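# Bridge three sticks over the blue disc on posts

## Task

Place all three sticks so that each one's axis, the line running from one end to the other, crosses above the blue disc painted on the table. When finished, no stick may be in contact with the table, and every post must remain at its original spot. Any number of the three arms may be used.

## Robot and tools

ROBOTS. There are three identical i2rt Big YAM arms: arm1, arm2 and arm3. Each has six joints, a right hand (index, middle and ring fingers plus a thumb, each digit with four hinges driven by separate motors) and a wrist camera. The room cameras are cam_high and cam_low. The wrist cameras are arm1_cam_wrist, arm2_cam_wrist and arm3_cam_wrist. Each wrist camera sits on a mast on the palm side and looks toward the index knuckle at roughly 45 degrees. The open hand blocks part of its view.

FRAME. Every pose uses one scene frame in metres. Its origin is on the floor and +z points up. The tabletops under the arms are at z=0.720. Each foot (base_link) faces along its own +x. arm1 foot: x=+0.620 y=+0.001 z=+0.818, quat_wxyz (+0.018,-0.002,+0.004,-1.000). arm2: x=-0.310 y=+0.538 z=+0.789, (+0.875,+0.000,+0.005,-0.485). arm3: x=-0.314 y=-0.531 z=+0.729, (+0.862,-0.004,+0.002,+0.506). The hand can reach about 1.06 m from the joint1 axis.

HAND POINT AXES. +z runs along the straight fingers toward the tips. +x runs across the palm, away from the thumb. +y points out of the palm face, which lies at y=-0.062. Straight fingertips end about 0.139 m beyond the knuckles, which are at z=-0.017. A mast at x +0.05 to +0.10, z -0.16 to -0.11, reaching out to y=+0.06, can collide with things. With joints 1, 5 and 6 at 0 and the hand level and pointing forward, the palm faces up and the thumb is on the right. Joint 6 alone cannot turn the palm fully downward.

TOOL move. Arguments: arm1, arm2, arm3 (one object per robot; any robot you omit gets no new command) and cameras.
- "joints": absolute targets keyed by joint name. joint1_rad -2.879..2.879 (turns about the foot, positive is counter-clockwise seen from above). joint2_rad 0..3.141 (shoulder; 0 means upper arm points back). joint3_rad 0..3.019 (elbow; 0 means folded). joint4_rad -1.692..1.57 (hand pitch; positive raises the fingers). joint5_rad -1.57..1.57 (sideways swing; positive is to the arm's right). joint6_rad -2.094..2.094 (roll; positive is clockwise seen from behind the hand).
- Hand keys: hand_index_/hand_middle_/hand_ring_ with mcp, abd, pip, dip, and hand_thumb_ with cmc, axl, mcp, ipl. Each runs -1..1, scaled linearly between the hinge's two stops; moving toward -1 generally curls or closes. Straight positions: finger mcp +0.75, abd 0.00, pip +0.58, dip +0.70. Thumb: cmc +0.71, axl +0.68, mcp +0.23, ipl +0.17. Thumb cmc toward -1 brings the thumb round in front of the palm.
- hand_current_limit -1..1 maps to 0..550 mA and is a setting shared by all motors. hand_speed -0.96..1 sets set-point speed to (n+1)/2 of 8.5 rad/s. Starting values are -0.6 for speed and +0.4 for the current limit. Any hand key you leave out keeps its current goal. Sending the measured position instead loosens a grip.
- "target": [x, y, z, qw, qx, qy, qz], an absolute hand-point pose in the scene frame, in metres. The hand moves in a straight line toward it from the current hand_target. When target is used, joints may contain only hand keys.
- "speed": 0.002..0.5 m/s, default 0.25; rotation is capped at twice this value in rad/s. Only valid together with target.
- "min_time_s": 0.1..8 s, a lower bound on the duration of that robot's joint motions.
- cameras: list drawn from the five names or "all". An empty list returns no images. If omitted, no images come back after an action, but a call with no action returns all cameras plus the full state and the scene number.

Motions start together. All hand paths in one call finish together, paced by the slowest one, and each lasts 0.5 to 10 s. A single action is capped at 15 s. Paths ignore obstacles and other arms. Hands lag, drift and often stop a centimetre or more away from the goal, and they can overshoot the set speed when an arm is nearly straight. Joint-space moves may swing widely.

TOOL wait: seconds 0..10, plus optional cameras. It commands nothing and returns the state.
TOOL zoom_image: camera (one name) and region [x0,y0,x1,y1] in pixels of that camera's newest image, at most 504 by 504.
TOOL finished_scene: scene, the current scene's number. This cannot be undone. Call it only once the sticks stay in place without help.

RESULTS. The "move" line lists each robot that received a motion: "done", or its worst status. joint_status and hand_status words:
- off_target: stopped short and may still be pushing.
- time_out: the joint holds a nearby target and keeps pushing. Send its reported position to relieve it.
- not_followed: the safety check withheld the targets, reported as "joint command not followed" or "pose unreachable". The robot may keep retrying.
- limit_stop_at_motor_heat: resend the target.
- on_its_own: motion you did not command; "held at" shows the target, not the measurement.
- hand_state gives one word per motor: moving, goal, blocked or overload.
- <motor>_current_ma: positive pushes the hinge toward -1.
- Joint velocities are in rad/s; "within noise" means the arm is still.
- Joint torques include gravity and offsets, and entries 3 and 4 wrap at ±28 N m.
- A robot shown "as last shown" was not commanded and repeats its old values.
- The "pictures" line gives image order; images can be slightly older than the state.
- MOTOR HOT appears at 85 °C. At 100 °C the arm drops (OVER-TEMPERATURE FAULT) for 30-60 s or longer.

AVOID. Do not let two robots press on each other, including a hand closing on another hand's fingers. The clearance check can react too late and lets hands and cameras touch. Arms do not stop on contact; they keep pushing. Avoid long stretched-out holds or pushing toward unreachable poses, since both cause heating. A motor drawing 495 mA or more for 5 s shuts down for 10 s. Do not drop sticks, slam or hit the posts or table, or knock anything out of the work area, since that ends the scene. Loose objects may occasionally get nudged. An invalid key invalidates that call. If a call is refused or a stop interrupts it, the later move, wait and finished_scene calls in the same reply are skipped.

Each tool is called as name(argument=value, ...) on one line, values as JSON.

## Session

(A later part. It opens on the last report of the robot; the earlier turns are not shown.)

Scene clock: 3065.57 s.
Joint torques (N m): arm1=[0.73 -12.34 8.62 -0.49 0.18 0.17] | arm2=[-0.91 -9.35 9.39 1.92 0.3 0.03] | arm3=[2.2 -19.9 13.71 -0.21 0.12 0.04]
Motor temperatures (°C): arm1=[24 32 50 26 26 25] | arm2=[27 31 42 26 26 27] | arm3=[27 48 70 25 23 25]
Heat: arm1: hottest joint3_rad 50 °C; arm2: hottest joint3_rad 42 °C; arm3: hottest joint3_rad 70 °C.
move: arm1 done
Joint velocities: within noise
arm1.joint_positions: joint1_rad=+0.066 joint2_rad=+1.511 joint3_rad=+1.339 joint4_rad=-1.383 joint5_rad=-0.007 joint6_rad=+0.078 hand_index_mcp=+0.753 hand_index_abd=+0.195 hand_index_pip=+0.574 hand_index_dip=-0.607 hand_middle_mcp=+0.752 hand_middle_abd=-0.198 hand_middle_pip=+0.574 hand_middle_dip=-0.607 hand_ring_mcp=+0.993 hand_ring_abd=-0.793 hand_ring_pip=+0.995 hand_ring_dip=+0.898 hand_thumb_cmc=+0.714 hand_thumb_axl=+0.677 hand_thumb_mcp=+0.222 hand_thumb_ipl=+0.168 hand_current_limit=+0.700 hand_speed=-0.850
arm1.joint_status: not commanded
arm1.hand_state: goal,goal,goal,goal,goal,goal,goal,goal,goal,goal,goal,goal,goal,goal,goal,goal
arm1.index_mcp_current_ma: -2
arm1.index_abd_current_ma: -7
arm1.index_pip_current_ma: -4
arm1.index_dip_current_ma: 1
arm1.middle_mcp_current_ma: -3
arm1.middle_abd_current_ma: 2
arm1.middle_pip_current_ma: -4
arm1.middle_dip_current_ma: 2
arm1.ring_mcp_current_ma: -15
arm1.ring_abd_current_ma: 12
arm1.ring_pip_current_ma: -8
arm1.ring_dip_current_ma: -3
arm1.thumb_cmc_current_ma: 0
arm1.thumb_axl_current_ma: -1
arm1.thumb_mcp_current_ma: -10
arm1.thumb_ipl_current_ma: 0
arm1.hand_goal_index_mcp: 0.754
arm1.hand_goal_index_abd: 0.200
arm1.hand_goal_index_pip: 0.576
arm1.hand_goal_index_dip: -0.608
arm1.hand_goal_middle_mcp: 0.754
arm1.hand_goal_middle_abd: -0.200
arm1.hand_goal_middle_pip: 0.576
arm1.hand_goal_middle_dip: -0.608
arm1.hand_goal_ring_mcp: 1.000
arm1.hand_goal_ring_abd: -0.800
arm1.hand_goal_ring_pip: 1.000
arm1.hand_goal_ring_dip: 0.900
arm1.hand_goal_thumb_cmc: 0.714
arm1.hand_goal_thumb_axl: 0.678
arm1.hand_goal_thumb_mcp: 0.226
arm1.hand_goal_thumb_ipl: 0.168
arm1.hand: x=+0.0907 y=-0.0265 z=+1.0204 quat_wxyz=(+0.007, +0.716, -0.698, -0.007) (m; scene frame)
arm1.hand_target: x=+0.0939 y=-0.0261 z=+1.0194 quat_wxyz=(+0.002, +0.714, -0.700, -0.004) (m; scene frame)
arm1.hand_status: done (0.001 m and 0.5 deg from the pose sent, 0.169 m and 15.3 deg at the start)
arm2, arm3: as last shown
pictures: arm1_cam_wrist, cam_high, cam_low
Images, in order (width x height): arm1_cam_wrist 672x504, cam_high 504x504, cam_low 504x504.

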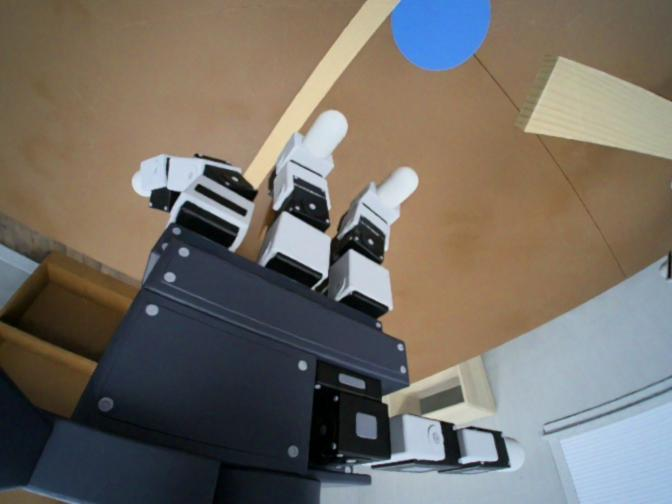

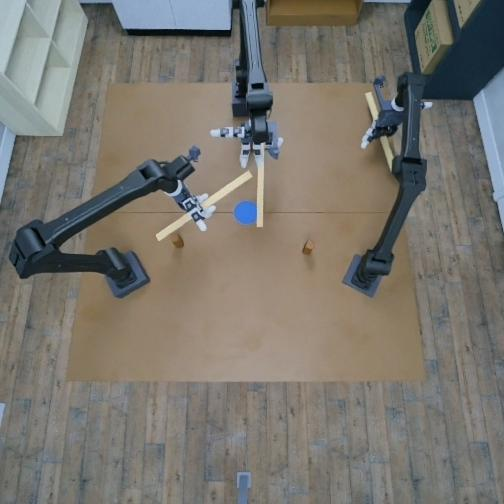

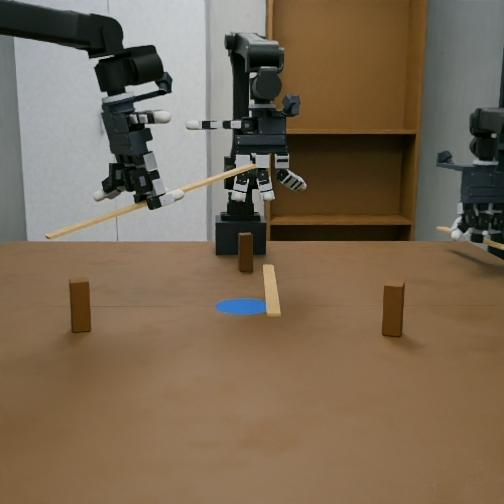

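move(arm1={"target": [0.1030, -0.0700, 0.872, -0.0302, -0.6909, 0.7217, 0.0315], "speed": 0.12}, cameras=["arm1_cam_wrist", "cam_high", "cam_low"])

zoom_image(camera="arm1_cam_wrist", region=[200, 50, 450, 300])

zoom_image(camera="cam_low", region=[215, 205, 315, 305])

Scene clock: 3094.60 s.
Joint torques (N m): arm1=[1.03 -11.46 6.89 0.75 0.22 0.2] | arm2=[-1.03 -9.41 9.42 1.95 0.3 0.03] | arm3=[2.73 -19.43 13.74 -0.13 0.15 0.02]
Motor temperatures (°C): arm1=[24 33 50 26 26 25] | arm2=[27 30 42 26 26 27] | arm3=[27 48 70 25 23 25]
Heat: arm1: hottest joint3_rad 50 °C; arm2: hottest joint3_rad 42 °C; arm3: hottest joint3_rad 70 °C.
move: arm1 off_target
Joint velocities: within noise
arm1.joint_positions: joint1_rad=+0.184 joint2_rad=+1.603 joint3_rad=+1.036 joint4_rad=-0.910 joint5_rad=+0.014 joint6_rad=+0.268 hand_index_mcp=+0.753 hand_index_abd=+0.195 hand_index_pip=+0.574 hand_index_dip=-0.607 hand_middle_mcp=+0.752 hand_middle_abd=-0.198 hand_middle_pip=+0.574 hand_middle_dip=-0.607 hand_ring_mcp=+0.993 hand_ring_abd=-0.793 hand_ring_pip=+0.995 hand_ring_dip=+0.898 hand_thumb_cmc=+0.714 hand_thumb_axl=+0.677 hand_thumb_mcp=+0.222 hand_thumb_ipl=+0.168 hand_current_limit=+0.700 hand_speed=-0.850
arm1.joint_status: not commanded
arm1.hand_state: goal,goal,goal,goal,goal,goal,goal,goal,goal,goal,goal,goal,goal,goal,goal,goal
arm1.index_mcp_current_ma: -2
arm1.index_abd_current_ma: -7
arm1.index_pip_current_ma: -4
arm1.index_dip_current_ma: 1
arm1.middle_mcp_current_ma: -3
arm1.middle_abd_current_ma: 2
arm1.middle_pip_current_ma: -4
arm1.middle_dip_current_ma: 2
arm1.ring_mcp_current_ma: -15
arm1.ring_abd_current_ma: 12
arm1.ring_pip_current_ma: -8
arm1.ring_dip_current_ma: -3
arm1.thumb_cmc_current_ma: 0
arm1.thumb_axl_current_ma: -1
arm1.thumb_mcp_current_ma: -10
arm1.thumb_ipl_current_ma: 0
arm1.hand_goal_index_mcp: 0.754
arm1.hand_goal_index_abd: 0.200
arm1.hand_goal_index_pip: 0.576
arm1.hand_goal_index_dip: -0.608
arm1.hand_goal_middle_mcp: 0.754
arm1.hand_goal_middle_abd: -0.200
arm1.hand_goal_middle_pip: 0.576
arm1.hand_goal_middle_dip: -0.608
arm1.hand_goal_ring_mcp: 1.000
arm1.hand_goal_ring_abd: -0.800
arm1.hand_goal_ring_pip: 1.000
arm1.hand_goal_ring_dip: 0.900
arm1.hand_goal_thumb_cmc: 0.714
arm1.hand_goal_thumb_axl: 0.678
arm1.hand_goal_thumb_mcp: 0.226
arm1.hand_goal_thumb_ipl: 0.168
arm1.hand: x=+0.1001 y=-0.0674 z=+0.8821 quat_wxyz=(+0.035, +0.689, -0.723, -0.035) (m; scene frame)
arm1.hand_target: x=+0.1034 y=-0.0685 z=+0.8720 quat_wxyz=(+0.030, +0.686, -0.726, -0.032) (m; scene frame)
arm1.hand_status: off_target (0.011 m and 0.7 deg from the pose sent, 0.155 m and 5.5 deg at the start)
arm2, arm3: as last shown
pictures: arm1_cam_wrist, cam_high, cam_low
Images, in order (width x height): arm1_cam_wrist 672x504, cam_high 504x504, cam_low 504x504.

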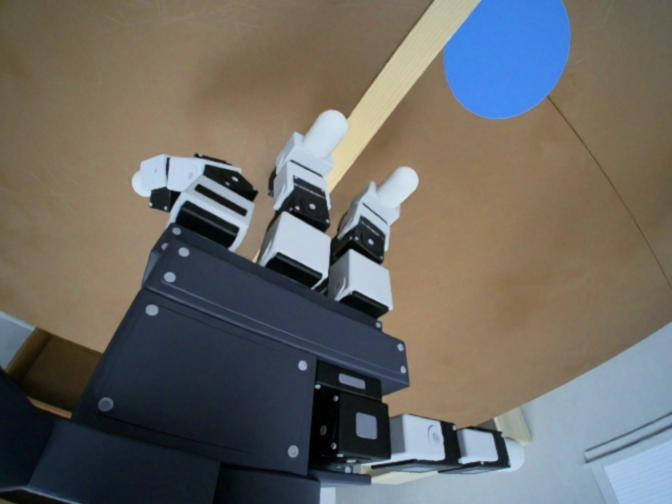

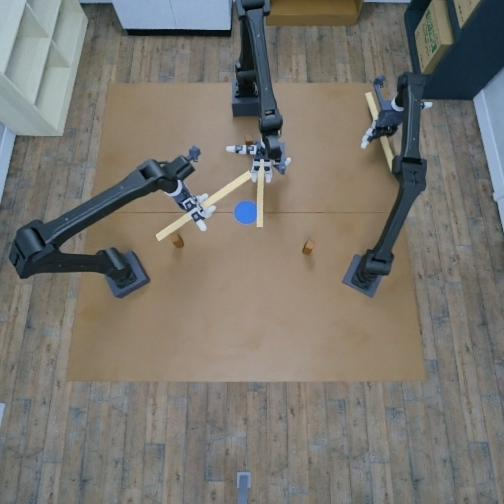

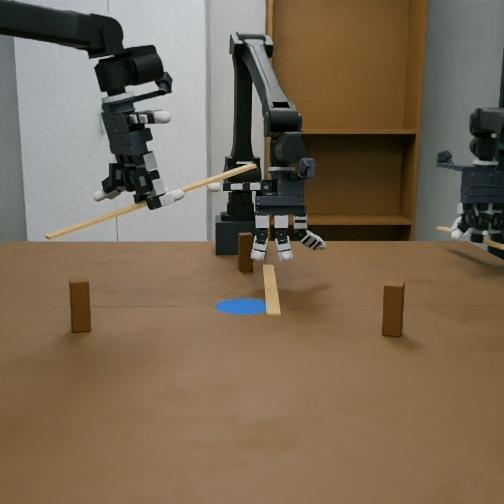

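Scaled by 2.016 from the camera's 672x504 image, which has a finer 960x720 frame.

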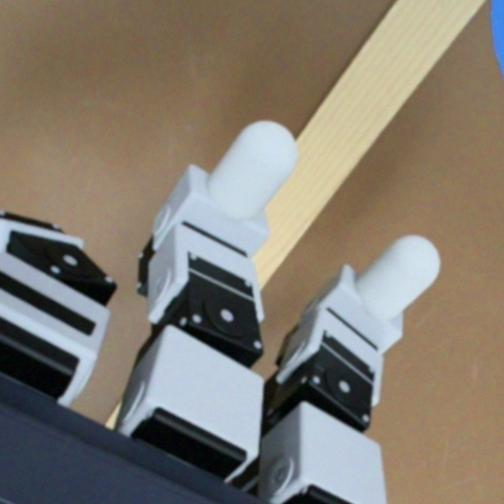

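Scaled by 5.040 from the camera's 504x504 image, which has a finer 720x720 frame.

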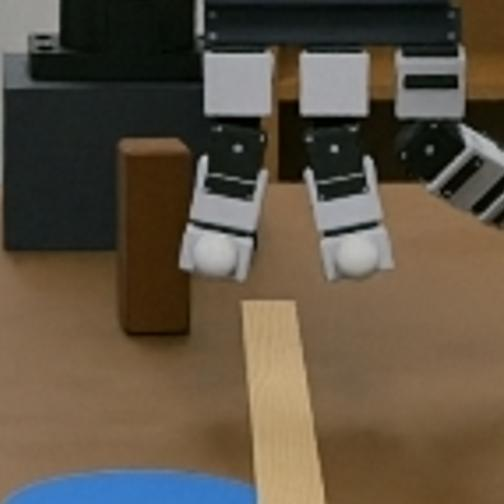

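move(arm1={"target": [0.1050, -0.0700, 0.798, -0.0302, -0.6909, 0.7217, 0.0315], "speed": 0.06}, cameras=["arm1_cam_wrist", "cam_high", "cam_low"])

zoom_image(camera="arm1_cam_wrist", region=[200, 50, 450, 300])

zoom_image(camera="cam_low", region=[215, 205, 315, 305])

Scene clock: 3107.03 s.
Joint torques (N m): arm1=[0.97 -10.75 5.53 1.11 0.14 0.15] | arm2=[-0.79 -9.41 9.47 1.94 0.3 0.02] | arm3=[2.96 -20.37 13.75 -0.28 0.18 0.04]
Motor temperatures (°C): arm1=[24 33 49 26 26 25] | arm2=[27 30 42 26 26 27] | arm3=[27 48 70 25 23 25]
Heat: arm1: hottest joint3_rad 49 °C; arm2: hottest joint3_rad 42 °C; arm3: hottest joint3_rad 70 °C.
move: arm1 off_target
Joint velocities: within noise
arm1.joint_positions: joint1_rad=+0.186 joint2_rad=+1.712 joint3_rad=+0.966 joint4_rad=-0.717 joint5_rad=+0.019 joint6_rad=+0.268 hand_index_mcp=+0.765 hand_index_abd=+0.197 hand_index_pip=+0.586 hand_index_dip=-0.607 hand_middle_mcp=+0.758 hand_middle_abd=-0.199 hand_middle_pip=+0.579 hand_middle_dip=-0.607 hand_ring_mcp=+0.993 hand_ring_abd=-0.793 hand_ring_pip=+0.995 hand_ring_dip=+0.898 hand_thumb_cmc=+0.715 hand_thumb_axl=+0.677 hand_thumb_mcp=+0.222 hand_thumb_ipl=+0.168 hand_current_limit=+0.700 hand_speed=-0.850
arm1.joint_status: not commanded
arm1.hand_state: goal,goal,goal,goal,goal,goal,goal,goal,goal,goal,goal,goal,goal,goal,goal,goal
arm1.index_mcp_current_ma: 28
arm1.index_abd_current_ma: -3
arm1.index_pip_current_ma: 22
arm1.index_dip_current_ma: 1
arm1.middle_mcp_current_ma: 7
arm1.middle_abd_current_ma: 1
arm1.middle_pip_current_ma: 4
arm1.middle_dip_current_ma: 2
arm1.ring_mcp_current_ma: -15
arm1.ring_abd_current_ma: 12
arm1.ring_pip_current_ma: -8
arm1.ring_dip_current_ma: -3
arm1.thumb_cmc_current_ma: 1
arm1.thumb_axl_current_ma: -1
arm1.thumb_mcp_current_ma: -10
arm1.thumb_ipl_current_ma: 0
arm1.hand_goal_index_mcp: 0.754
arm1.hand_goal_index_abd: 0.200
arm1.hand_goal_index_pip: 0.576
arm1.hand_goal_index_dip: -0.608
arm1.hand_goal_middle_mcp: 0.754
arm1.hand_goal_middle_abd: -0.200
arm1.hand_goal_middle_pip: 0.576
arm1.hand_goal_middle_dip: -0.608
arm1.hand_goal_ring_mcp: 1.000
arm1.hand_goal_ring_abd: -0.800
arm1.hand_goal_ring_pip: 1.000
arm1.hand_goal_ring_dip: 0.900
arm1.hand_goal_thumb_cmc: 0.714
arm1.hand_goal_thumb_axl: 0.678
arm1.hand_goal_thumb_mcp: 0.226
arm1.hand_goal_thumb_ipl: 0.168
arm1.hand: x=+0.0979 y=-0.0675 z=+0.8182 quat_wxyz=(+0.039, +0.689, -0.722, -0.040) (m; scene frame)
arm1.hand_target: x=+0.1059 y=-0.0690 z=+0.7987 quat_wxyz=(+0.028, +0.691, -0.722, -0.033) (m; scene frame)
arm1.hand_status: off_target (0.022 m and 1.4 deg from the pose sent, 0.084 m and 0.7 deg at the start)
arm2: as last shown
arm3.joint_positions: joint1_rad=-1.229 joint2_rad=+2.260 joint3_rad=+2.287 joint4_rad=-1.597 joint5_rad=-0.039 joint6_rad=-0.335 hand_index_mcp=+0.745 hand_index_abd=+0.113 hand_index_pip=+0.572 hand_index_dip=-0.609 hand_middle_mcp=+0.756 hand_middle_abd=-0.117 hand_middle_pip=+0.577 hand_middle_dip=-0.608 hand_ring_mcp=+0.997 hand_ring_abd=-0.792 hand_ring_pip=+0.998 hand_ring_dip=+0.898 hand_thumb_cmc=+0.715 hand_thumb_axl=+0.677 hand_thumb_mcp=+0.223 hand_thumb_ipl=+0.168 hand_current_limit=+0.600 hand_speed=-0.600
arm3.joint_status: not commanded
arm3.hand_state: goal,blocked,goal,goal,goal,blocked,goal,goal,goal,goal,goal,goal,goal,goal,goal,goal
arm3.index_mcp_current_ma: -11
arm3.index_abd_current_ma: 440
arm3.index_pip_current_ma: -3
arm3.index_dip_current_ma: -1
arm3.middle_mcp_current_ma: 1
arm3.middle_abd_current_ma: -440
arm3.middle_pip_current_ma: 0
arm3.middle_dip_current_ma: 0
arm3.ring_mcp_current_ma: -2
arm3.ring_abd_current_ma: 8
arm3.ring_pip_current_ma: -1
arm3.ring_dip_current_ma: -2
arm3.thumb_cmc_current_ma: 1
arm3.thumb_axl_current_ma: 0
arm3.thumb_mcp_current_ma: -3
arm3.thumb_ipl_current_ma: 0
arm3.hand_goal_index_mcp: 0.754
arm3.hand_goal_index_abd: -0.100
arm3.hand_goal_index_pip: 0.576
arm3.hand_goal_index_dip: -0.608
arm3.hand_goal_middle_mcp: 0.754
arm3.hand_goal_middle_abd: 0.100
arm3.hand_goal_middle_pip: 0.576
arm3.hand_goal_middle_dip: -0.608
arm3.hand_goal_ring_mcp: 1.000
arm3.hand_goal_ring_abd: -0.800
arm3.hand_goal_ring_pip: 1.000
arm3.hand_goal_ring_dip: 0.900
arm3.hand_goal_thumb_cmc: 0.714
arm3.hand_goal_thumb_axl: 0.678
arm3.hand_goal_thumb_mcp: 0.226
arm3.hand_goal_thumb_ipl: 0.168
arm3.hand: x=+0.4615 y=-0.6476 z=+0.8742 quat_wxyz=(-0.006, +0.645, +0.764, +0.014) (m; scene frame)
arm3.hand_target: x=+0.4734 y=-0.6396 z=+0.9002 quat_wxyz=(+0.015, +0.641, +0.767, +0.025) (m; scene frame)
arm3.hand_status: not commanded
pictures: arm1_cam_wrist, cam_high, cam_low
Images, in order (width x height): arm1_cam_wrist 672x504, cam_high 504x504, cam_low 504x504.

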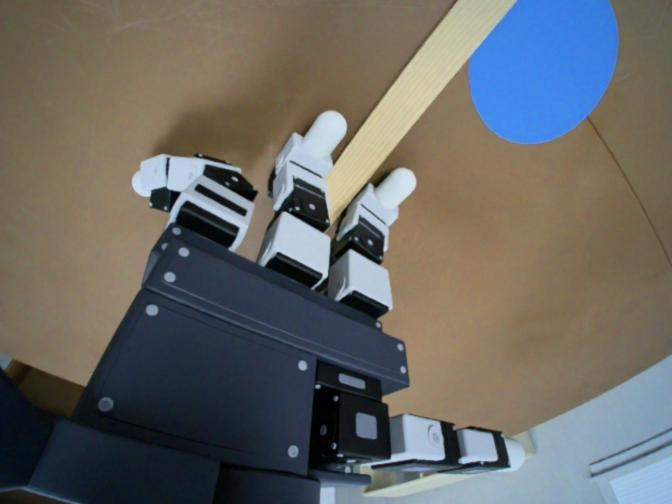

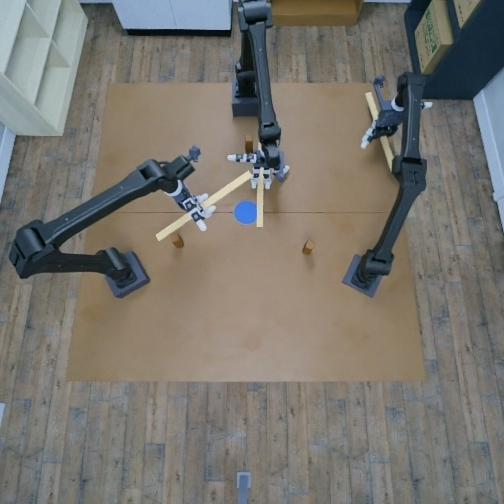

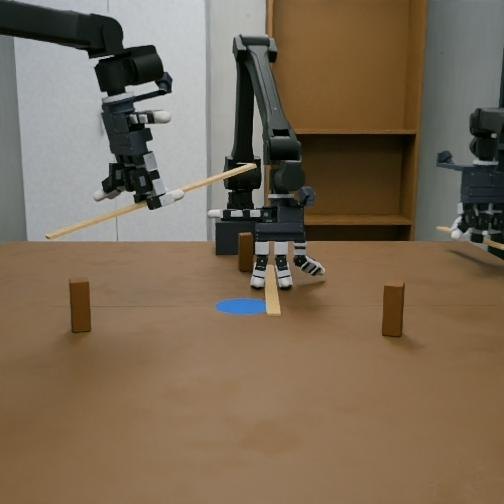

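Scaled by 2.016 from the camera's 672x504 image, which has a finer 960x720 frame.

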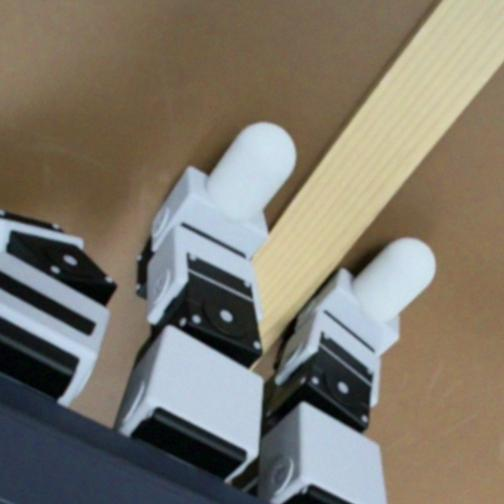

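Scaled by 5.040 from the camera's 504x504 image, which has a finer 720x720 frame.

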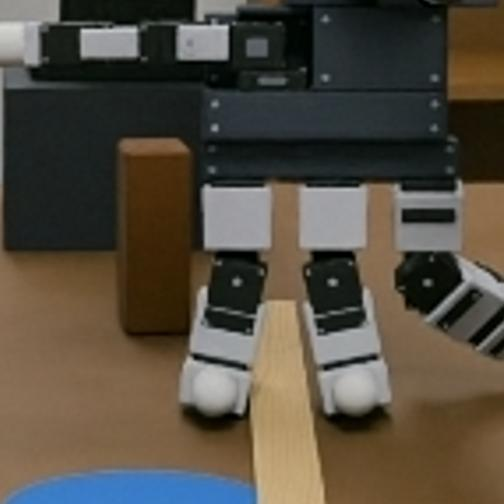

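move(arm1={"target": [0.1070, -0.0700, 0.792, -0.0302, -0.6909, 0.7217, 0.0315], "speed": 0.05})

move(arm1={"joints": {"hand_index_abd": -0.1, "hand_middle_abd": 0.1, "hand_speed": -0.8, "hand_current_limit": 0.75}}, cameras=["arm1_cam_wrist", "cam_high", "cam_low"])

zoom_image(camera="cam_low", region=[215, 205, 315, 305])

Scene clock: 3114.53 s.
Joint torques (N m): arm1=[1.03 -10.34 5.09 1.36 -0.01 0.15] | arm2=[-1.03 -9.52 9.43 1.92 0.29 0.03] | arm3=[2.55 -20.42 13.76 -0.28 0.17 0.05]
Motor temperatures (°C): arm1=[24 33 48 26 26 25] | arm2=[27 30 42 26 26 27] | arm3=[27 48 70 25 23 25]
Heat: arm1: hottest joint3_rad 48 °C; arm2: hottest joint3_rad 42 °C; arm3: hottest joint3_rad 70 °C.
move: arm1 off_target
Joint velocities: within noise
arm1.joint_positions: joint1_rad=+0.187 joint2_rad=+1.712 joint3_rad=+0.961 joint4_rad=-0.703 joint5_rad=+0.022 joint6_rad=+0.268 hand_index_mcp=+0.776 hand_index_abd=+0.198 hand_index_pip=+0.596 hand_index_dip=-0.607 hand_middle_mcp=+0.768 hand_middle_abd=-0.199 hand_middle_pip=+0.589 hand_middle_dip=-0.607 hand_ring_mcp=+0.993 hand_ring_abd=-0.793 hand_ring_pip=+0.995 hand_ring_dip=+0.898 hand_thumb_cmc=+0.715 hand_thumb_axl=+0.677 hand_thumb_mcp=+0.222 hand_thumb_ipl=+0.168 hand_current_limit=+0.700 hand_speed=-0.850
arm1.joint_status: not commanded
arm1.hand_state: blocked,goal,blocked,goal,goal,goal,goal,goal,goal,goal,goal,goal,goal,goal,goal,goal
arm1.index_mcp_current_ma: 64
arm1.index_abd_current_ma: -2
arm1.index_pip_current_ma: 52
arm1.index_dip_current_ma: 1
arm1.middle_mcp_current_ma: 37
arm1.middle_abd_current_ma: 1
arm1.middle_pip_current_ma: 29
arm1.middle_dip_current_ma: 2
arm1.ring_mcp_current_ma: -15
arm1.ring_abd_current_ma: 12
arm1.ring_pip_current_ma: -8
arm1.ring_dip_current_ma: -3
arm1.thumb_cmc_current_ma: 1
arm1.thumb_axl_current_ma: -1
arm1.thumb_mcp_current_ma: -10
arm1.thumb_ipl_current_ma: 0
arm1.hand_goal_index_mcp: 0.754
arm1.hand_goal_index_abd: 0.200
arm1.hand_goal_index_pip: 0.576
arm1.hand_goal_index_dip: -0.608
arm1.hand_goal_middle_mcp: 0.754
arm1.hand_goal_middle_abd: -0.200
arm1.hand_goal_middle_pip: 0.576
arm1.hand_goal_middle_dip: -0.608
arm1.hand_goal_ring_mcp: 1.000
arm1.hand_goal_ring_abd: -0.800
arm1.hand_goal_ring_pip: 1.000
arm1.hand_goal_ring_dip: 0.900
arm1.hand_goal_thumb_cmc: 0.714
arm1.hand_goal_thumb_axl: 0.678
arm1.hand_goal_thumb_mcp: 0.226
arm1.hand_goal_thumb_ipl: 0.168
arm1.hand: x=+0.0971 y=-0.0678 z=+0.8178 quat_wxyz=(+0.042, +0.690, -0.722, -0.043) (m; scene frame)
arm1.hand_target: x=+0.1078 y=-0.0691 z=+0.7933 quat_wxyz=(+0.029, +0.691, -0.722, -0.033) (m; scene frame)
arm1.hand_status: off_target (0.028 m and 2.0 deg from the pose sent, 0.028 m and 1.4 deg at the start)
arm2, arm3: as last shown
pictures: none

Scene clock: 3115.27 s.
Joint torques (N m): arm1=[1.03 -10.34 5.12 1.07 -0.01 0.16] | arm2=[-0.85 -9.58 9.4 1.92 0.3 0.04] | arm3=[2.02 -20.07 13.61 -0.02 0.17 0.03]
Motor temperatures (°C): arm1=[24 33 48 26 26 25] | arm2=[27 30 42 26 26 27] | arm3=[27 48 70 25 23 25]
Heat: arm1: hottest joint3_rad 48 °C; arm2: hottest joint3_rad 42 °C; arm3: hottest joint3_rad 70 °C.
move: arm1 off_target
Joint velocities: within noise
arm1.joint_positions: joint1_rad=+0.187 joint2_rad=+1.712 joint3_rad=+0.961 joint4_rad=-0.697 joint5_rad=+0.023 joint6_rad=+0.259 hand_index_mcp=+0.777 hand_index_abd=+0.117 hand_index_pip=+0.596 hand_index_dip=-0.607 hand_middle_mcp=+0.766 hand_middle_abd=-0.115 hand_middle_pip=+0.589 hand_middle_dip=-0.607 hand_ring_mcp=+0.993 hand_ring_abd=-0.793 hand_ring_pip=+0.995 hand_ring_dip=+0.898 hand_thumb_cmc=+0.715 hand_thumb_axl=+0.677 hand_thumb_mcp=+0.222 hand_thumb_ipl=+0.168 hand_current_limit=+0.750 hand_speed=-0.800
arm1.joint_status: hand_index_abd off_target (ended at +0.117, target -0.100); hand_middle_abd off_target (ended at -0.115, target +0.100); the others done
arm1.hand_state: blocked,blocked,blocked,goal,goal,blocked,goal,goal,goal,goal,goal,goal,goal,goal,goal,goal
arm1.index_mcp_current_ma: 66
arm1.index_abd_current_ma: 481
arm1.index_pip_current_ma: 52
arm1.index_dip_current_ma: 1
arm1.middle_mcp_current_ma: 29
arm1.middle_abd_current_ma: -481
arm1.middle_pip_current_ma: 29
arm1.middle_dip_current_ma: 2
arm1.ring_mcp_current_ma: -15
arm1.ring_abd_current_ma: 12
arm1.ring_pip_current_ma: -8
arm1.ring_dip_current_ma: -3
arm1.thumb_cmc_current_ma: 1
arm1.thumb_axl_current_ma: -1
arm1.thumb_mcp_current_ma: -10
arm1.thumb_ipl_current_ma: 0
arm1.hand_goal_index_mcp: 0.754
arm1.hand_goal_index_abd: -0.100
arm1.hand_goal_index_pip: 0.576
arm1.hand_goal_index_dip: -0.608
arm1.hand_goal_middle_mcp: 0.754
arm1.hand_goal_middle_abd: 0.100
arm1.hand_goal_middle_pip: 0.576
arm1.hand_goal_middle_dip: -0.608
arm1.hand_goal_ring_mcp: 1.000
arm1.hand_goal_ring_abd: -0.800
arm1.hand_goal_ring_pip: 1.000
arm1.hand_goal_ring_dip: 0.900
arm1.hand_goal_thumb_cmc: 0.714
arm1.hand_goal_thumb_axl: 0.678
arm1.hand_goal_thumb_mcp: 0.226
arm1.hand_goal_thumb_ipl: 0.168
arm1.hand: x=+0.0954 y=-0.0686 z=+0.8186 quat_wxyz=(+0.045, +0.693, -0.718, -0.046) (m; scene frame)
arm1.hand_target: x=+0.1077 y=-0.0696 z=+0.7934 quat_wxyz=(+0.028, +0.694, -0.719, -0.034) (m; scene frame)
arm1.hand_status: not commanded
arm2, arm3: as last shown
pictures: arm1_cam_wrist, cam_high, cam_low
Images, in order (width x height): arm1_cam_wrist 672x504, cam_high 504x504, cam_low 504x504.

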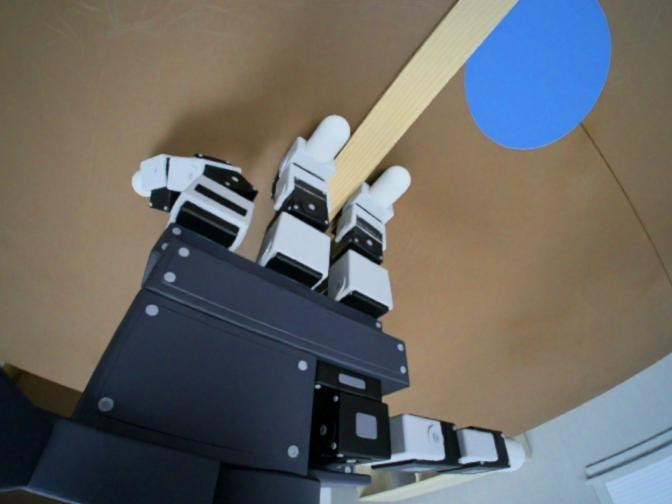

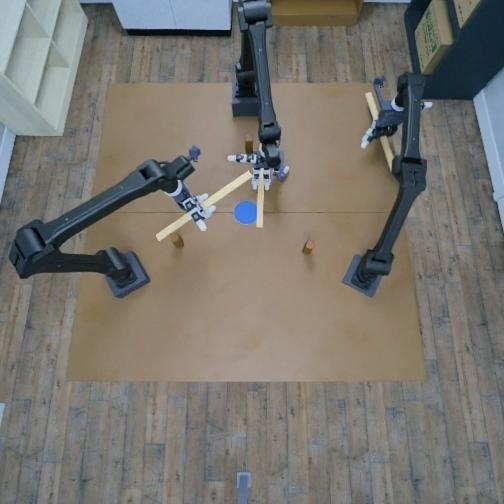

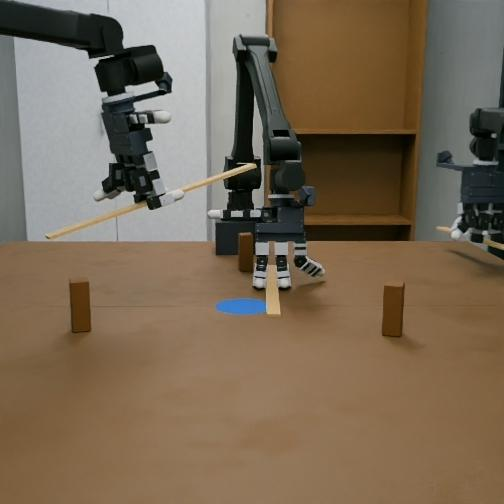

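Scaled by 5.040 from the camera's 504x504 image, which has a finer 720x720 frame.

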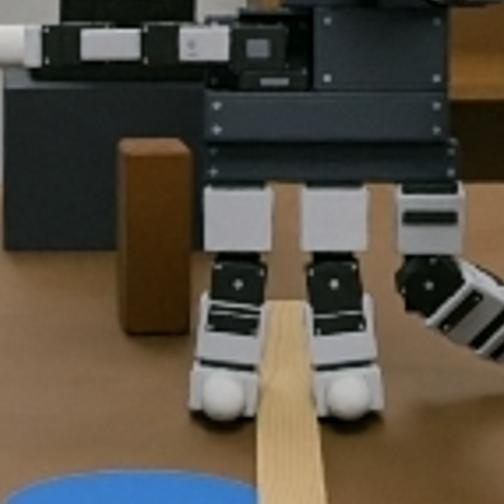

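zoom_image(camera="cam_high", region=[225, 115, 275, 165])

Scaled by 10.080 from the camera's 504x504 image, which has a finer 720x720 frame.

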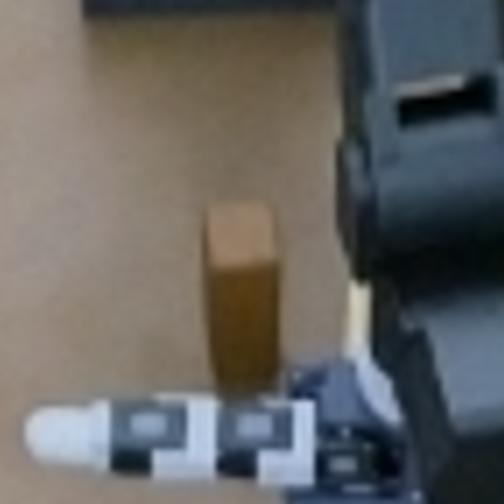

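move(arm1={"target": [0.1000, -0.0700, 0.975, -0.0302, -0.6909, 0.7217, 0.0315], "speed": 0.12})

move(arm1={"target": [0.0950, -0.0270, 1.035, -0.1280, -0.7120, 0.6800, 0.1220], "speed": 0.12}, cameras=["arm1_cam_wrist", "cam_high", "cam_low"])

zoom_image(camera="cam_low", region=[200, 140, 300, 240])

zoom_image(camera="cam_high", region=[180, 120, 310, 250])

Scene clock: 3139.40 s.
Joint torques (N m): arm1=[0.32 -11.87 12.51 -0.42 0.05 0.17] | arm2=[-0.97 -9.47 9.46 1.89 0.29 0.04] | arm3=[2.08 -20.48 13.64 -0.1 0.18 0.05]
Motor temperatures (°C): arm1=[24 33 46 26 26 25] | arm2=[27 30 42 26 26 27] | arm3=[27 48 71 25 23 25]
Heat: arm1: hottest joint3_rad 46 °C; arm2: hottest joint3_rad 42 °C; arm3: hottest joint3_rad 71 °C.
move: arm1 off_target
Joint velocities: within noise
arm1.joint_positions: joint1_rad=+0.187 joint2_rad=+1.501 joint3_rad=+1.133 joint4_rad=-1.165 joint5_rad=+0.006 joint6_rad=+0.268 hand_index_mcp=+0.764 hand_index_abd=+0.116 hand_index_pip=+0.580 hand_index_dip=-0.607 hand_middle_mcp=+0.749 hand_middle_abd=-0.115 hand_middle_pip=+0.575 hand_middle_dip=-0.607 hand_ring_mcp=+0.993 hand_ring_abd=-0.793 hand_ring_pip=+0.995 hand_ring_dip=+0.898 hand_thumb_cmc=+0.715 hand_thumb_axl=+0.677 hand_thumb_mcp=+0.222 hand_thumb_ipl=+0.168 hand_current_limit=+0.750 hand_speed=-0.800
arm1.joint_status: not commanded
arm1.hand_state: goal,blocked,goal,goal,goal,blocked,goal,goal,goal,goal,goal,goal,goal,goal,goal,goal
arm1.index_mcp_current_ma: 24
arm1.index_abd_current_ma: 481
arm1.index_pip_current_ma: 8
arm1.index_dip_current_ma: 1
arm1.middle_mcp_current_ma: -9
arm1.middle_abd_current_ma: -481
arm1.middle_pip_current_ma: -1
arm1.middle_dip_current_ma: 2
arm1.ring_mcp_current_ma: -15
arm1.ring_abd_current_ma: 12
arm1.ring_pip_current_ma: -8
arm1.ring_dip_current_ma: -3
arm1.thumb_cmc_current_ma: 1
arm1.thumb_axl_current_ma: -1
arm1.thumb_mcp_current_ma: -10
arm1.thumb_ipl_current_ma: 0
arm1.hand_goal_index_mcp: 0.754
arm1.hand_goal_index_abd: -0.100
arm1.hand_goal_index_pip: 0.576
arm1.hand_goal_index_dip: -0.608
arm1.hand_goal_middle_mcp: 0.754
arm1.hand_goal_middle_abd: 0.100
arm1.hand_goal_middle_pip: 0.576
arm1.hand_goal_middle_dip: -0.608
arm1.hand_goal_ring_mcp: 1.000
arm1.hand_goal_ring_abd: -0.800
arm1.hand_goal_ring_pip: 1.000
arm1.hand_goal_ring_dip: 0.900
arm1.hand_goal_thumb_cmc: 0.714
arm1.hand_goal_thumb_axl: 0.678
arm1.hand_goal_thumb_mcp: 0.226
arm1.hand_goal_thumb_ipl: 0.168
arm1.hand: x=+0.1183 y=-0.0669 z=+0.9502 quat_wxyz=(+0.013, +0.691, -0.723, -0.017) (m; scene frame)
arm1.hand_target: x=+0.1014 y=-0.0705 z=+0.9751 quat_wxyz=(+0.034, +0.688, -0.725, -0.028) (m; scene frame)
arm1.hand_status: off_target (0.031 m and 2.6 deg from the pose sent, 0.156 m and 2.4 deg at the start)
arm2, arm3: as last shown
pictures: none

Scene clock: 3141.40 s.
Joint torques (N m): arm1=[-0.15 -10.58 8.36 1.66 0.04 -0.02] | arm2=[-1.03 -9.47 9.4 1.92 0.3 0.03] | arm3=[2.73 -19.9 13.71 -0.01 0.2 0.07]
Motor temperatures (°C): arm1=[24 33 46 26 26 25] | arm2=[27 30 42 26 26 27] | arm3=[27 49 71 25 23 25]
Heat: arm1: hottest joint3_rad 46 °C; arm2: hottest joint3_rad 42 °C; arm3: hottest joint3_rad 71 °C.
move: arm1 done
Joint velocities: within noise
arm1.joint_positions: joint1_rad=+0.079 joint2_rad=+1.326 joint3_rad=+1.077 joint4_rad=-0.986 joint5_rad=+0.011 joint6_rad=+0.076 hand_index_mcp=+0.764 hand_index_abd=+0.116 hand_index_pip=+0.580 hand_index_dip=-0.607 hand_middle_mcp=+0.749 hand_middle_abd=-0.115 hand_middle_pip=+0.575 hand_middle_dip=-0.607 hand_ring_mcp=+0.993 hand_ring_abd=-0.793 hand_ring_pip=+0.995 hand_ring_dip=+0.898 hand_thumb_cmc=+0.715 hand_thumb_axl=+0.677 hand_thumb_mcp=+0.222 hand_thumb_ipl=+0.168 hand_current_limit=+0.750 hand_speed=-0.800
arm1.joint_status: not commanded
arm1.hand_state: goal,blocked,goal,goal,goal,blocked,goal,goal,goal,goal,goal,goal,goal,goal,goal,goal
arm1.index_mcp_current_ma: 24
arm1.index_abd_current_ma: 481
arm1.index_pip_current_ma: 8
arm1.index_dip_current_ma: 1
arm1.middle_mcp_current_ma: -9
arm1.middle_abd_current_ma: -481
arm1.middle_pip_current_ma: -1
arm1.middle_dip_current_ma: 2
arm1.ring_mcp_current_ma: -15
arm1.ring_abd_current_ma: 12
arm1.ring_pip_current_ma: -8
arm1.ring_dip_current_ma: -3
arm1.thumb_cmc_current_ma: 1
arm1.thumb_axl_current_ma: -1
arm1.thumb_mcp_current_ma: -10
arm1.thumb_ipl_current_ma: 0
arm1.hand_goal_index_mcp: 0.754
arm1.hand_goal_index_abd: -0.100
arm1.hand_goal_index_pip: 0.576
arm1.hand_goal_index_dip: -0.608
arm1.hand_goal_middle_mcp: 0.754
arm1.hand_goal_middle_abd: 0.100
arm1.hand_goal_middle_pip: 0.576
arm1.hand_goal_middle_dip: -0.608
arm1.hand_goal_ring_mcp: 1.000
arm1.hand_goal_ring_abd: -0.800
arm1.hand_goal_ring_pip: 1.000
arm1.hand_goal_ring_dip: 0.900
arm1.hand_goal_thumb_cmc: 0.714
arm1.hand_goal_thumb_axl: 0.678
arm1.hand_goal_thumb_mcp: 0.226
arm1.hand_goal_thumb_ipl: 0.168
arm1.hand: x=+0.0950 y=-0.0295 z=+1.0334 quat_wxyz=(+0.124, +0.710, -0.684, -0.115) (m; scene frame)
arm1.hand_target: x=+0.0947 y=-0.0274 z=+1.0343 quat_wxyz=(+0.129, +0.712, -0.680, -0.120) (m; scene frame)
arm1.hand_status: done (0.003 m and 1.1 deg from the pose sent, 0.097 m and 18.7 deg at the start)
arm2.joint_positions: joint1_rad=+0.075 joint2_rad=+1.218 joint3_rad=+1.169 joint4_rad=-1.253 joint5_rad=+0.023 joint6_rad=+0.114 hand_index_mcp=+0.750 hand_index_abd=+0.158 hand_index_pip=+0.575 hand_index_dip=-0.607 hand_middle_mcp=+0.759 hand_middle_abd=-0.123 hand_middle_pip=+0.578 hand_middle_dip=-0.608 hand_ring_mcp=+0.996 hand_ring_abd=-0.792 hand_ring_pip=+0.998 hand_ring_dip=+0.897 hand_thumb_cmc=+0.714 hand_thumb_axl=+0.677 hand_thumb_mcp=+0.223 hand_thumb_ipl=+0.168 hand_current_limit=+0.750 hand_speed=-0.800
arm2.joint_status: not commanded
arm2.hand_state: goal,blocked,goal,goal,goal,blocked,goal,goal,goal,goal,goal,goal,goal,goal,goal,goal
arm2.index_mcp_current_ma: -8
arm2.index_abd_current_ma: 481
arm2.index_pip_current_ma: -2
arm2.index_dip_current_ma: 1
arm2.middle_mcp_current_ma: 10
arm2.middle_abd_current_ma: -481
arm2.middle_pip_current_ma: 3
arm2.middle_dip_current_ma: 0
arm2.ring_mcp_current_ma: -8
arm2.ring_abd_current_ma: 15
arm2.ring_pip_current_ma: -4
arm2.ring_dip_current_ma: -4
arm2.thumb_cmc_current_ma: 0
arm2.thumb_axl_current_ma: -1
arm2.thumb_mcp_current_ma: -6
arm2.thumb_ipl_current_ma: 0
arm2.hand_goal_index_mcp: 0.754
arm2.hand_goal_index_abd: -0.100
arm2.hand_goal_index_pip: 0.576
arm2.hand_goal_index_dip: -0.608
arm2.hand_goal_middle_mcp: 0.754
arm2.hand_goal_middle_abd: 0.100
arm2.hand_goal_middle_pip: 0.576
arm2.hand_goal_middle_dip: -0.608
arm2.hand_goal_ring_mcp: 1.000
arm2.hand_goal_ring_abd: -0.800
arm2.hand_goal_ring_pip: 1.000
arm2.hand_goal_ring_dip: 0.900
arm2.hand_goal_thumb_cmc: 0.714
arm2.hand_goal_thumb_axl: 0.678
arm2.hand_goal_thumb_mcp: 0.226
arm2.hand_goal_thumb_ipl: 0.168
arm2.hand: x=-0.0533 y=+0.1278 z=+1.0594 quat_wxyz=(+0.126, +0.959, +0.253, +0.035) (m; scene frame)
arm2.hand_target: x=-0.0490 y=+0.1282 z=+1.0686 quat_wxyz=(+0.143, +0.954, +0.260, +0.039) (m; scene frame)
arm2.hand_status: not commanded
arm3: as last shown
pictures: arm1_cam_wrist, cam_high, cam_low
Images, in order (width x height): arm1_cam_wrist 672x504, cam_high 504x504, cam_low 504x504.

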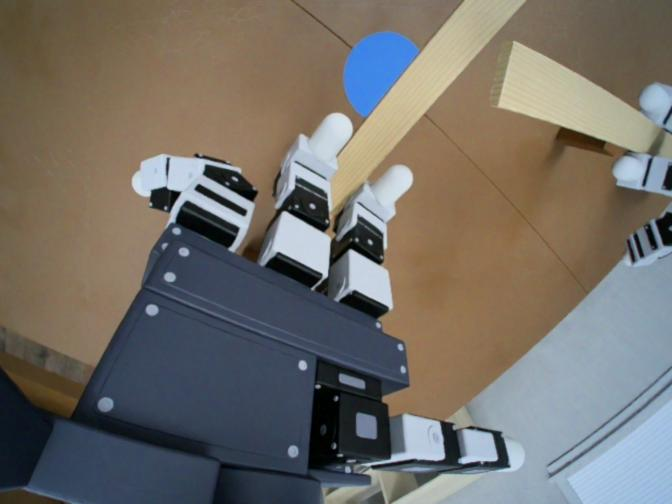

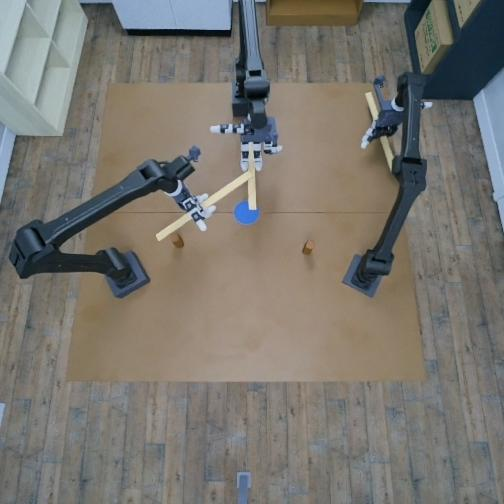

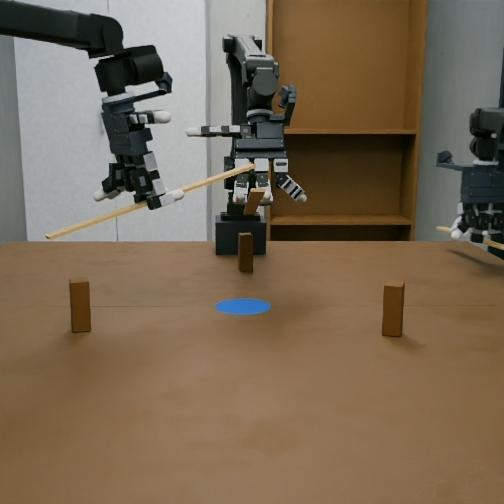

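Scaled by 5.040 from the camera's 504x504 image, which has a finer 720x720 frame.

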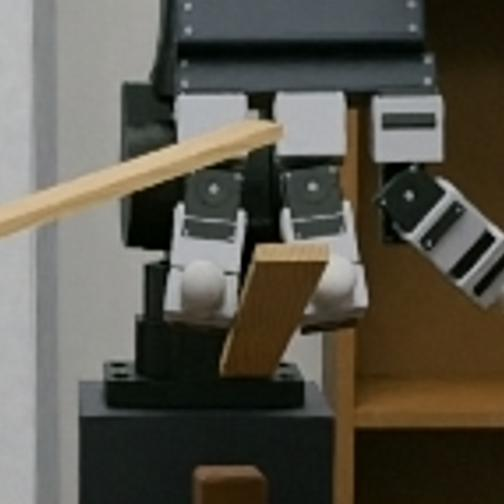

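Scaled by 3.877 from the camera's 504x504 image, which has a finer 720x720 frame.

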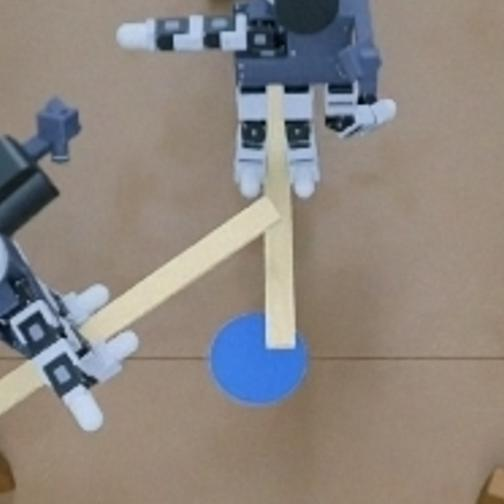

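move(arm1={"target": [0.1155, -0.0250, 0.995, -0.1424, -0.7162, 0.6701, 0.1332], "speed": 0.06}, cameras=["cam_high", "cam_low"])

zoom_image(camera="cam_low", region=[210, 170, 280, 240])

zoom_image(camera="cam_high", region=[180, 120, 310, 250])

Scene clock: 3173.00 s.
Joint torques (N m): arm1=[-0.32 -10.05 8.16 1.77 0.04 -0.05] | arm2=[-0.97 -9.47 9.48 1.89 0.29 0.04] | arm3=[2.61 -20.25 13.68 -0.02 0.15 0.03]
Motor temperatures (°C): arm1=[24 32 48 27 26 25] | arm2=[27 30 42 26 26 27] | arm3=[27 49 71 25 23 25]
Heat: arm1: hottest joint3_rad 48 °C; arm2: hottest joint3_rad 42 °C; arm3: hottest joint3_rad 71 °C.
move: arm1 done
Joint velocities: within noise
arm1.joint_positions: joint1_rad=+0.075 joint2_rad=+1.291 joint3_rad=+0.916 joint4_rad=-0.826 joint5_rad=+0.008 joint6_rad=+0.052 hand_index_mcp=+0.764 hand_index_abd=+0.116 hand_index_pip=+0.580 hand_index_dip=-0.607 hand_middle_mcp=+0.749 hand_middle_abd=-0.115 hand_middle_pip=+0.575 hand_middle_dip=-0.607 hand_ring_mcp=+0.993 hand_ring_abd=-0.793 hand_ring_pip=+0.995 hand_ring_dip=+0.898 hand_thumb_cmc=+0.715 hand_thumb_axl=+0.677 hand_thumb_mcp=+0.222 hand_thumb_ipl=+0.168 hand_current_limit=+0.750 hand_speed=-0.800
arm1.joint_status: not commanded
arm1.hand_state: goal,blocked,goal,goal,goal,blocked,goal,goal,goal,goal,goal,goal,goal,goal,goal,goal
arm1.index_mcp_current_ma: 24
arm1.index_abd_current_ma: 481
arm1.index_pip_current_ma: 8
arm1.index_dip_current_ma: 1
arm1.middle_mcp_current_ma: -9
arm1.middle_abd_current_ma: -481
arm1.middle_pip_current_ma: -1
arm1.middle_dip_current_ma: 2
arm1.ring_mcp_current_ma: -15
arm1.ring_abd_current_ma: 12
arm1.ring_pip_current_ma: -8
arm1.ring_dip_current_ma: -3
arm1.thumb_cmc_current_ma: 1
arm1.thumb_axl_current_ma: -1
arm1.thumb_mcp_current_ma: -10
arm1.thumb_ipl_current_ma: 0
arm1.hand_goal_index_mcp: 0.754
arm1.hand_goal_index_abd: -0.100
arm1.hand_goal_index_pip: 0.576
arm1.hand_goal_index_dip: -0.608
arm1.hand_goal_middle_mcp: 0.754
arm1.hand_goal_middle_abd: 0.100
arm1.hand_goal_middle_pip: 0.576
arm1.hand_goal_middle_dip: -0.608
arm1.hand_goal_ring_mcp: 1.000
arm1.hand_goal_ring_abd: -0.800
arm1.hand_goal_ring_pip: 1.000
arm1.hand_goal_ring_dip: 0.900
arm1.hand_goal_thumb_cmc: 0.714
arm1.hand_goal_thumb_axl: 0.678
arm1.hand_goal_thumb_mcp: 0.226
arm1.hand_goal_thumb_ipl: 0.168
arm1.hand: x=+0.1155 y=-0.0276 z=+0.9921 quat_wxyz=(+0.136, +0.715, -0.674, -0.126) (m; scene frame)
arm1.hand_target: x=+0.1155 y=-0.0251 z=+0.9948 quat_wxyz=(+0.142, +0.716, -0.670, -0.133) (m; scene frame)
arm1.hand_status: done (0.004 m and 1.2 deg from the pose sent, 0.044 m and 3.4 deg at the start)
arm2, arm3: as last shown
pictures: cam_high, cam_low
Images, in order (width x height): cam_high 504x504, cam_low 504x504.

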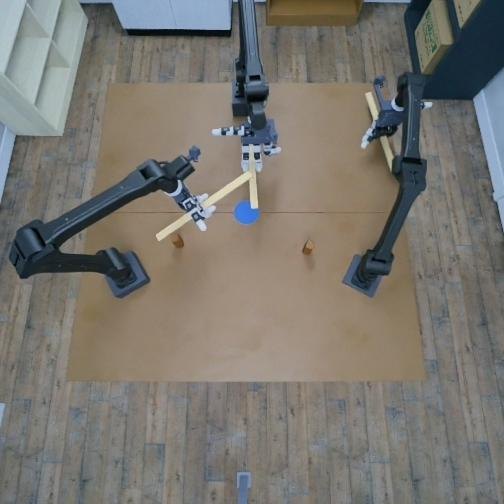

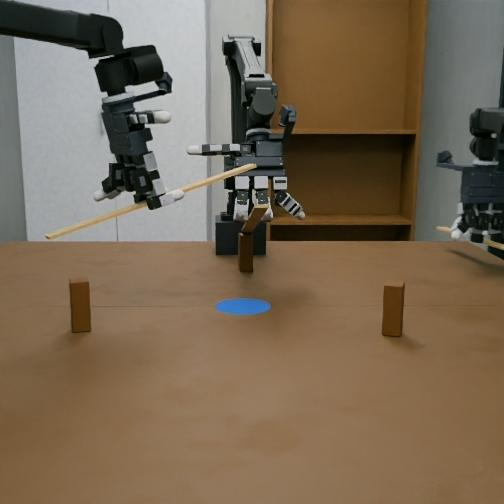

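Scaled by 7.200 from the camera's 504x504 image, which has a finer 720x720 frame.

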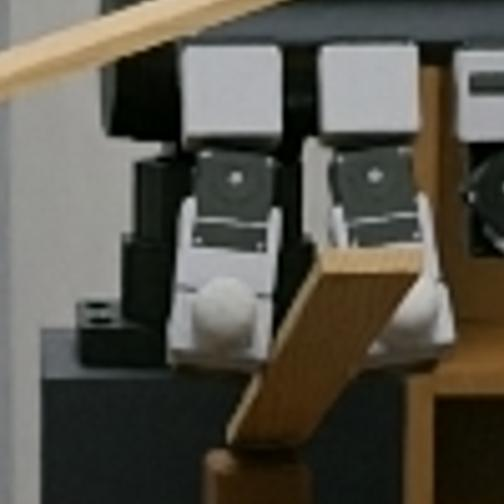

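Scaled by 3.877 from the camera's 504x504 image, which has a finer 720x720 frame.

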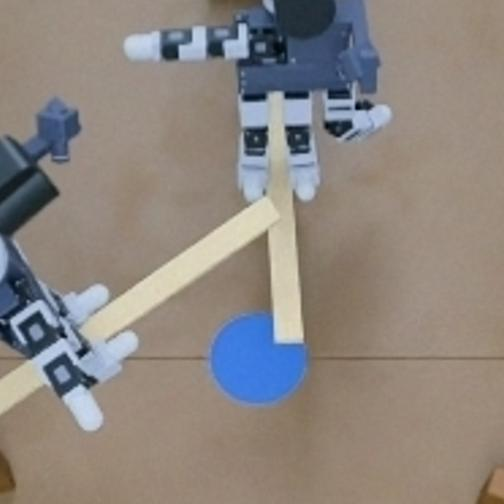

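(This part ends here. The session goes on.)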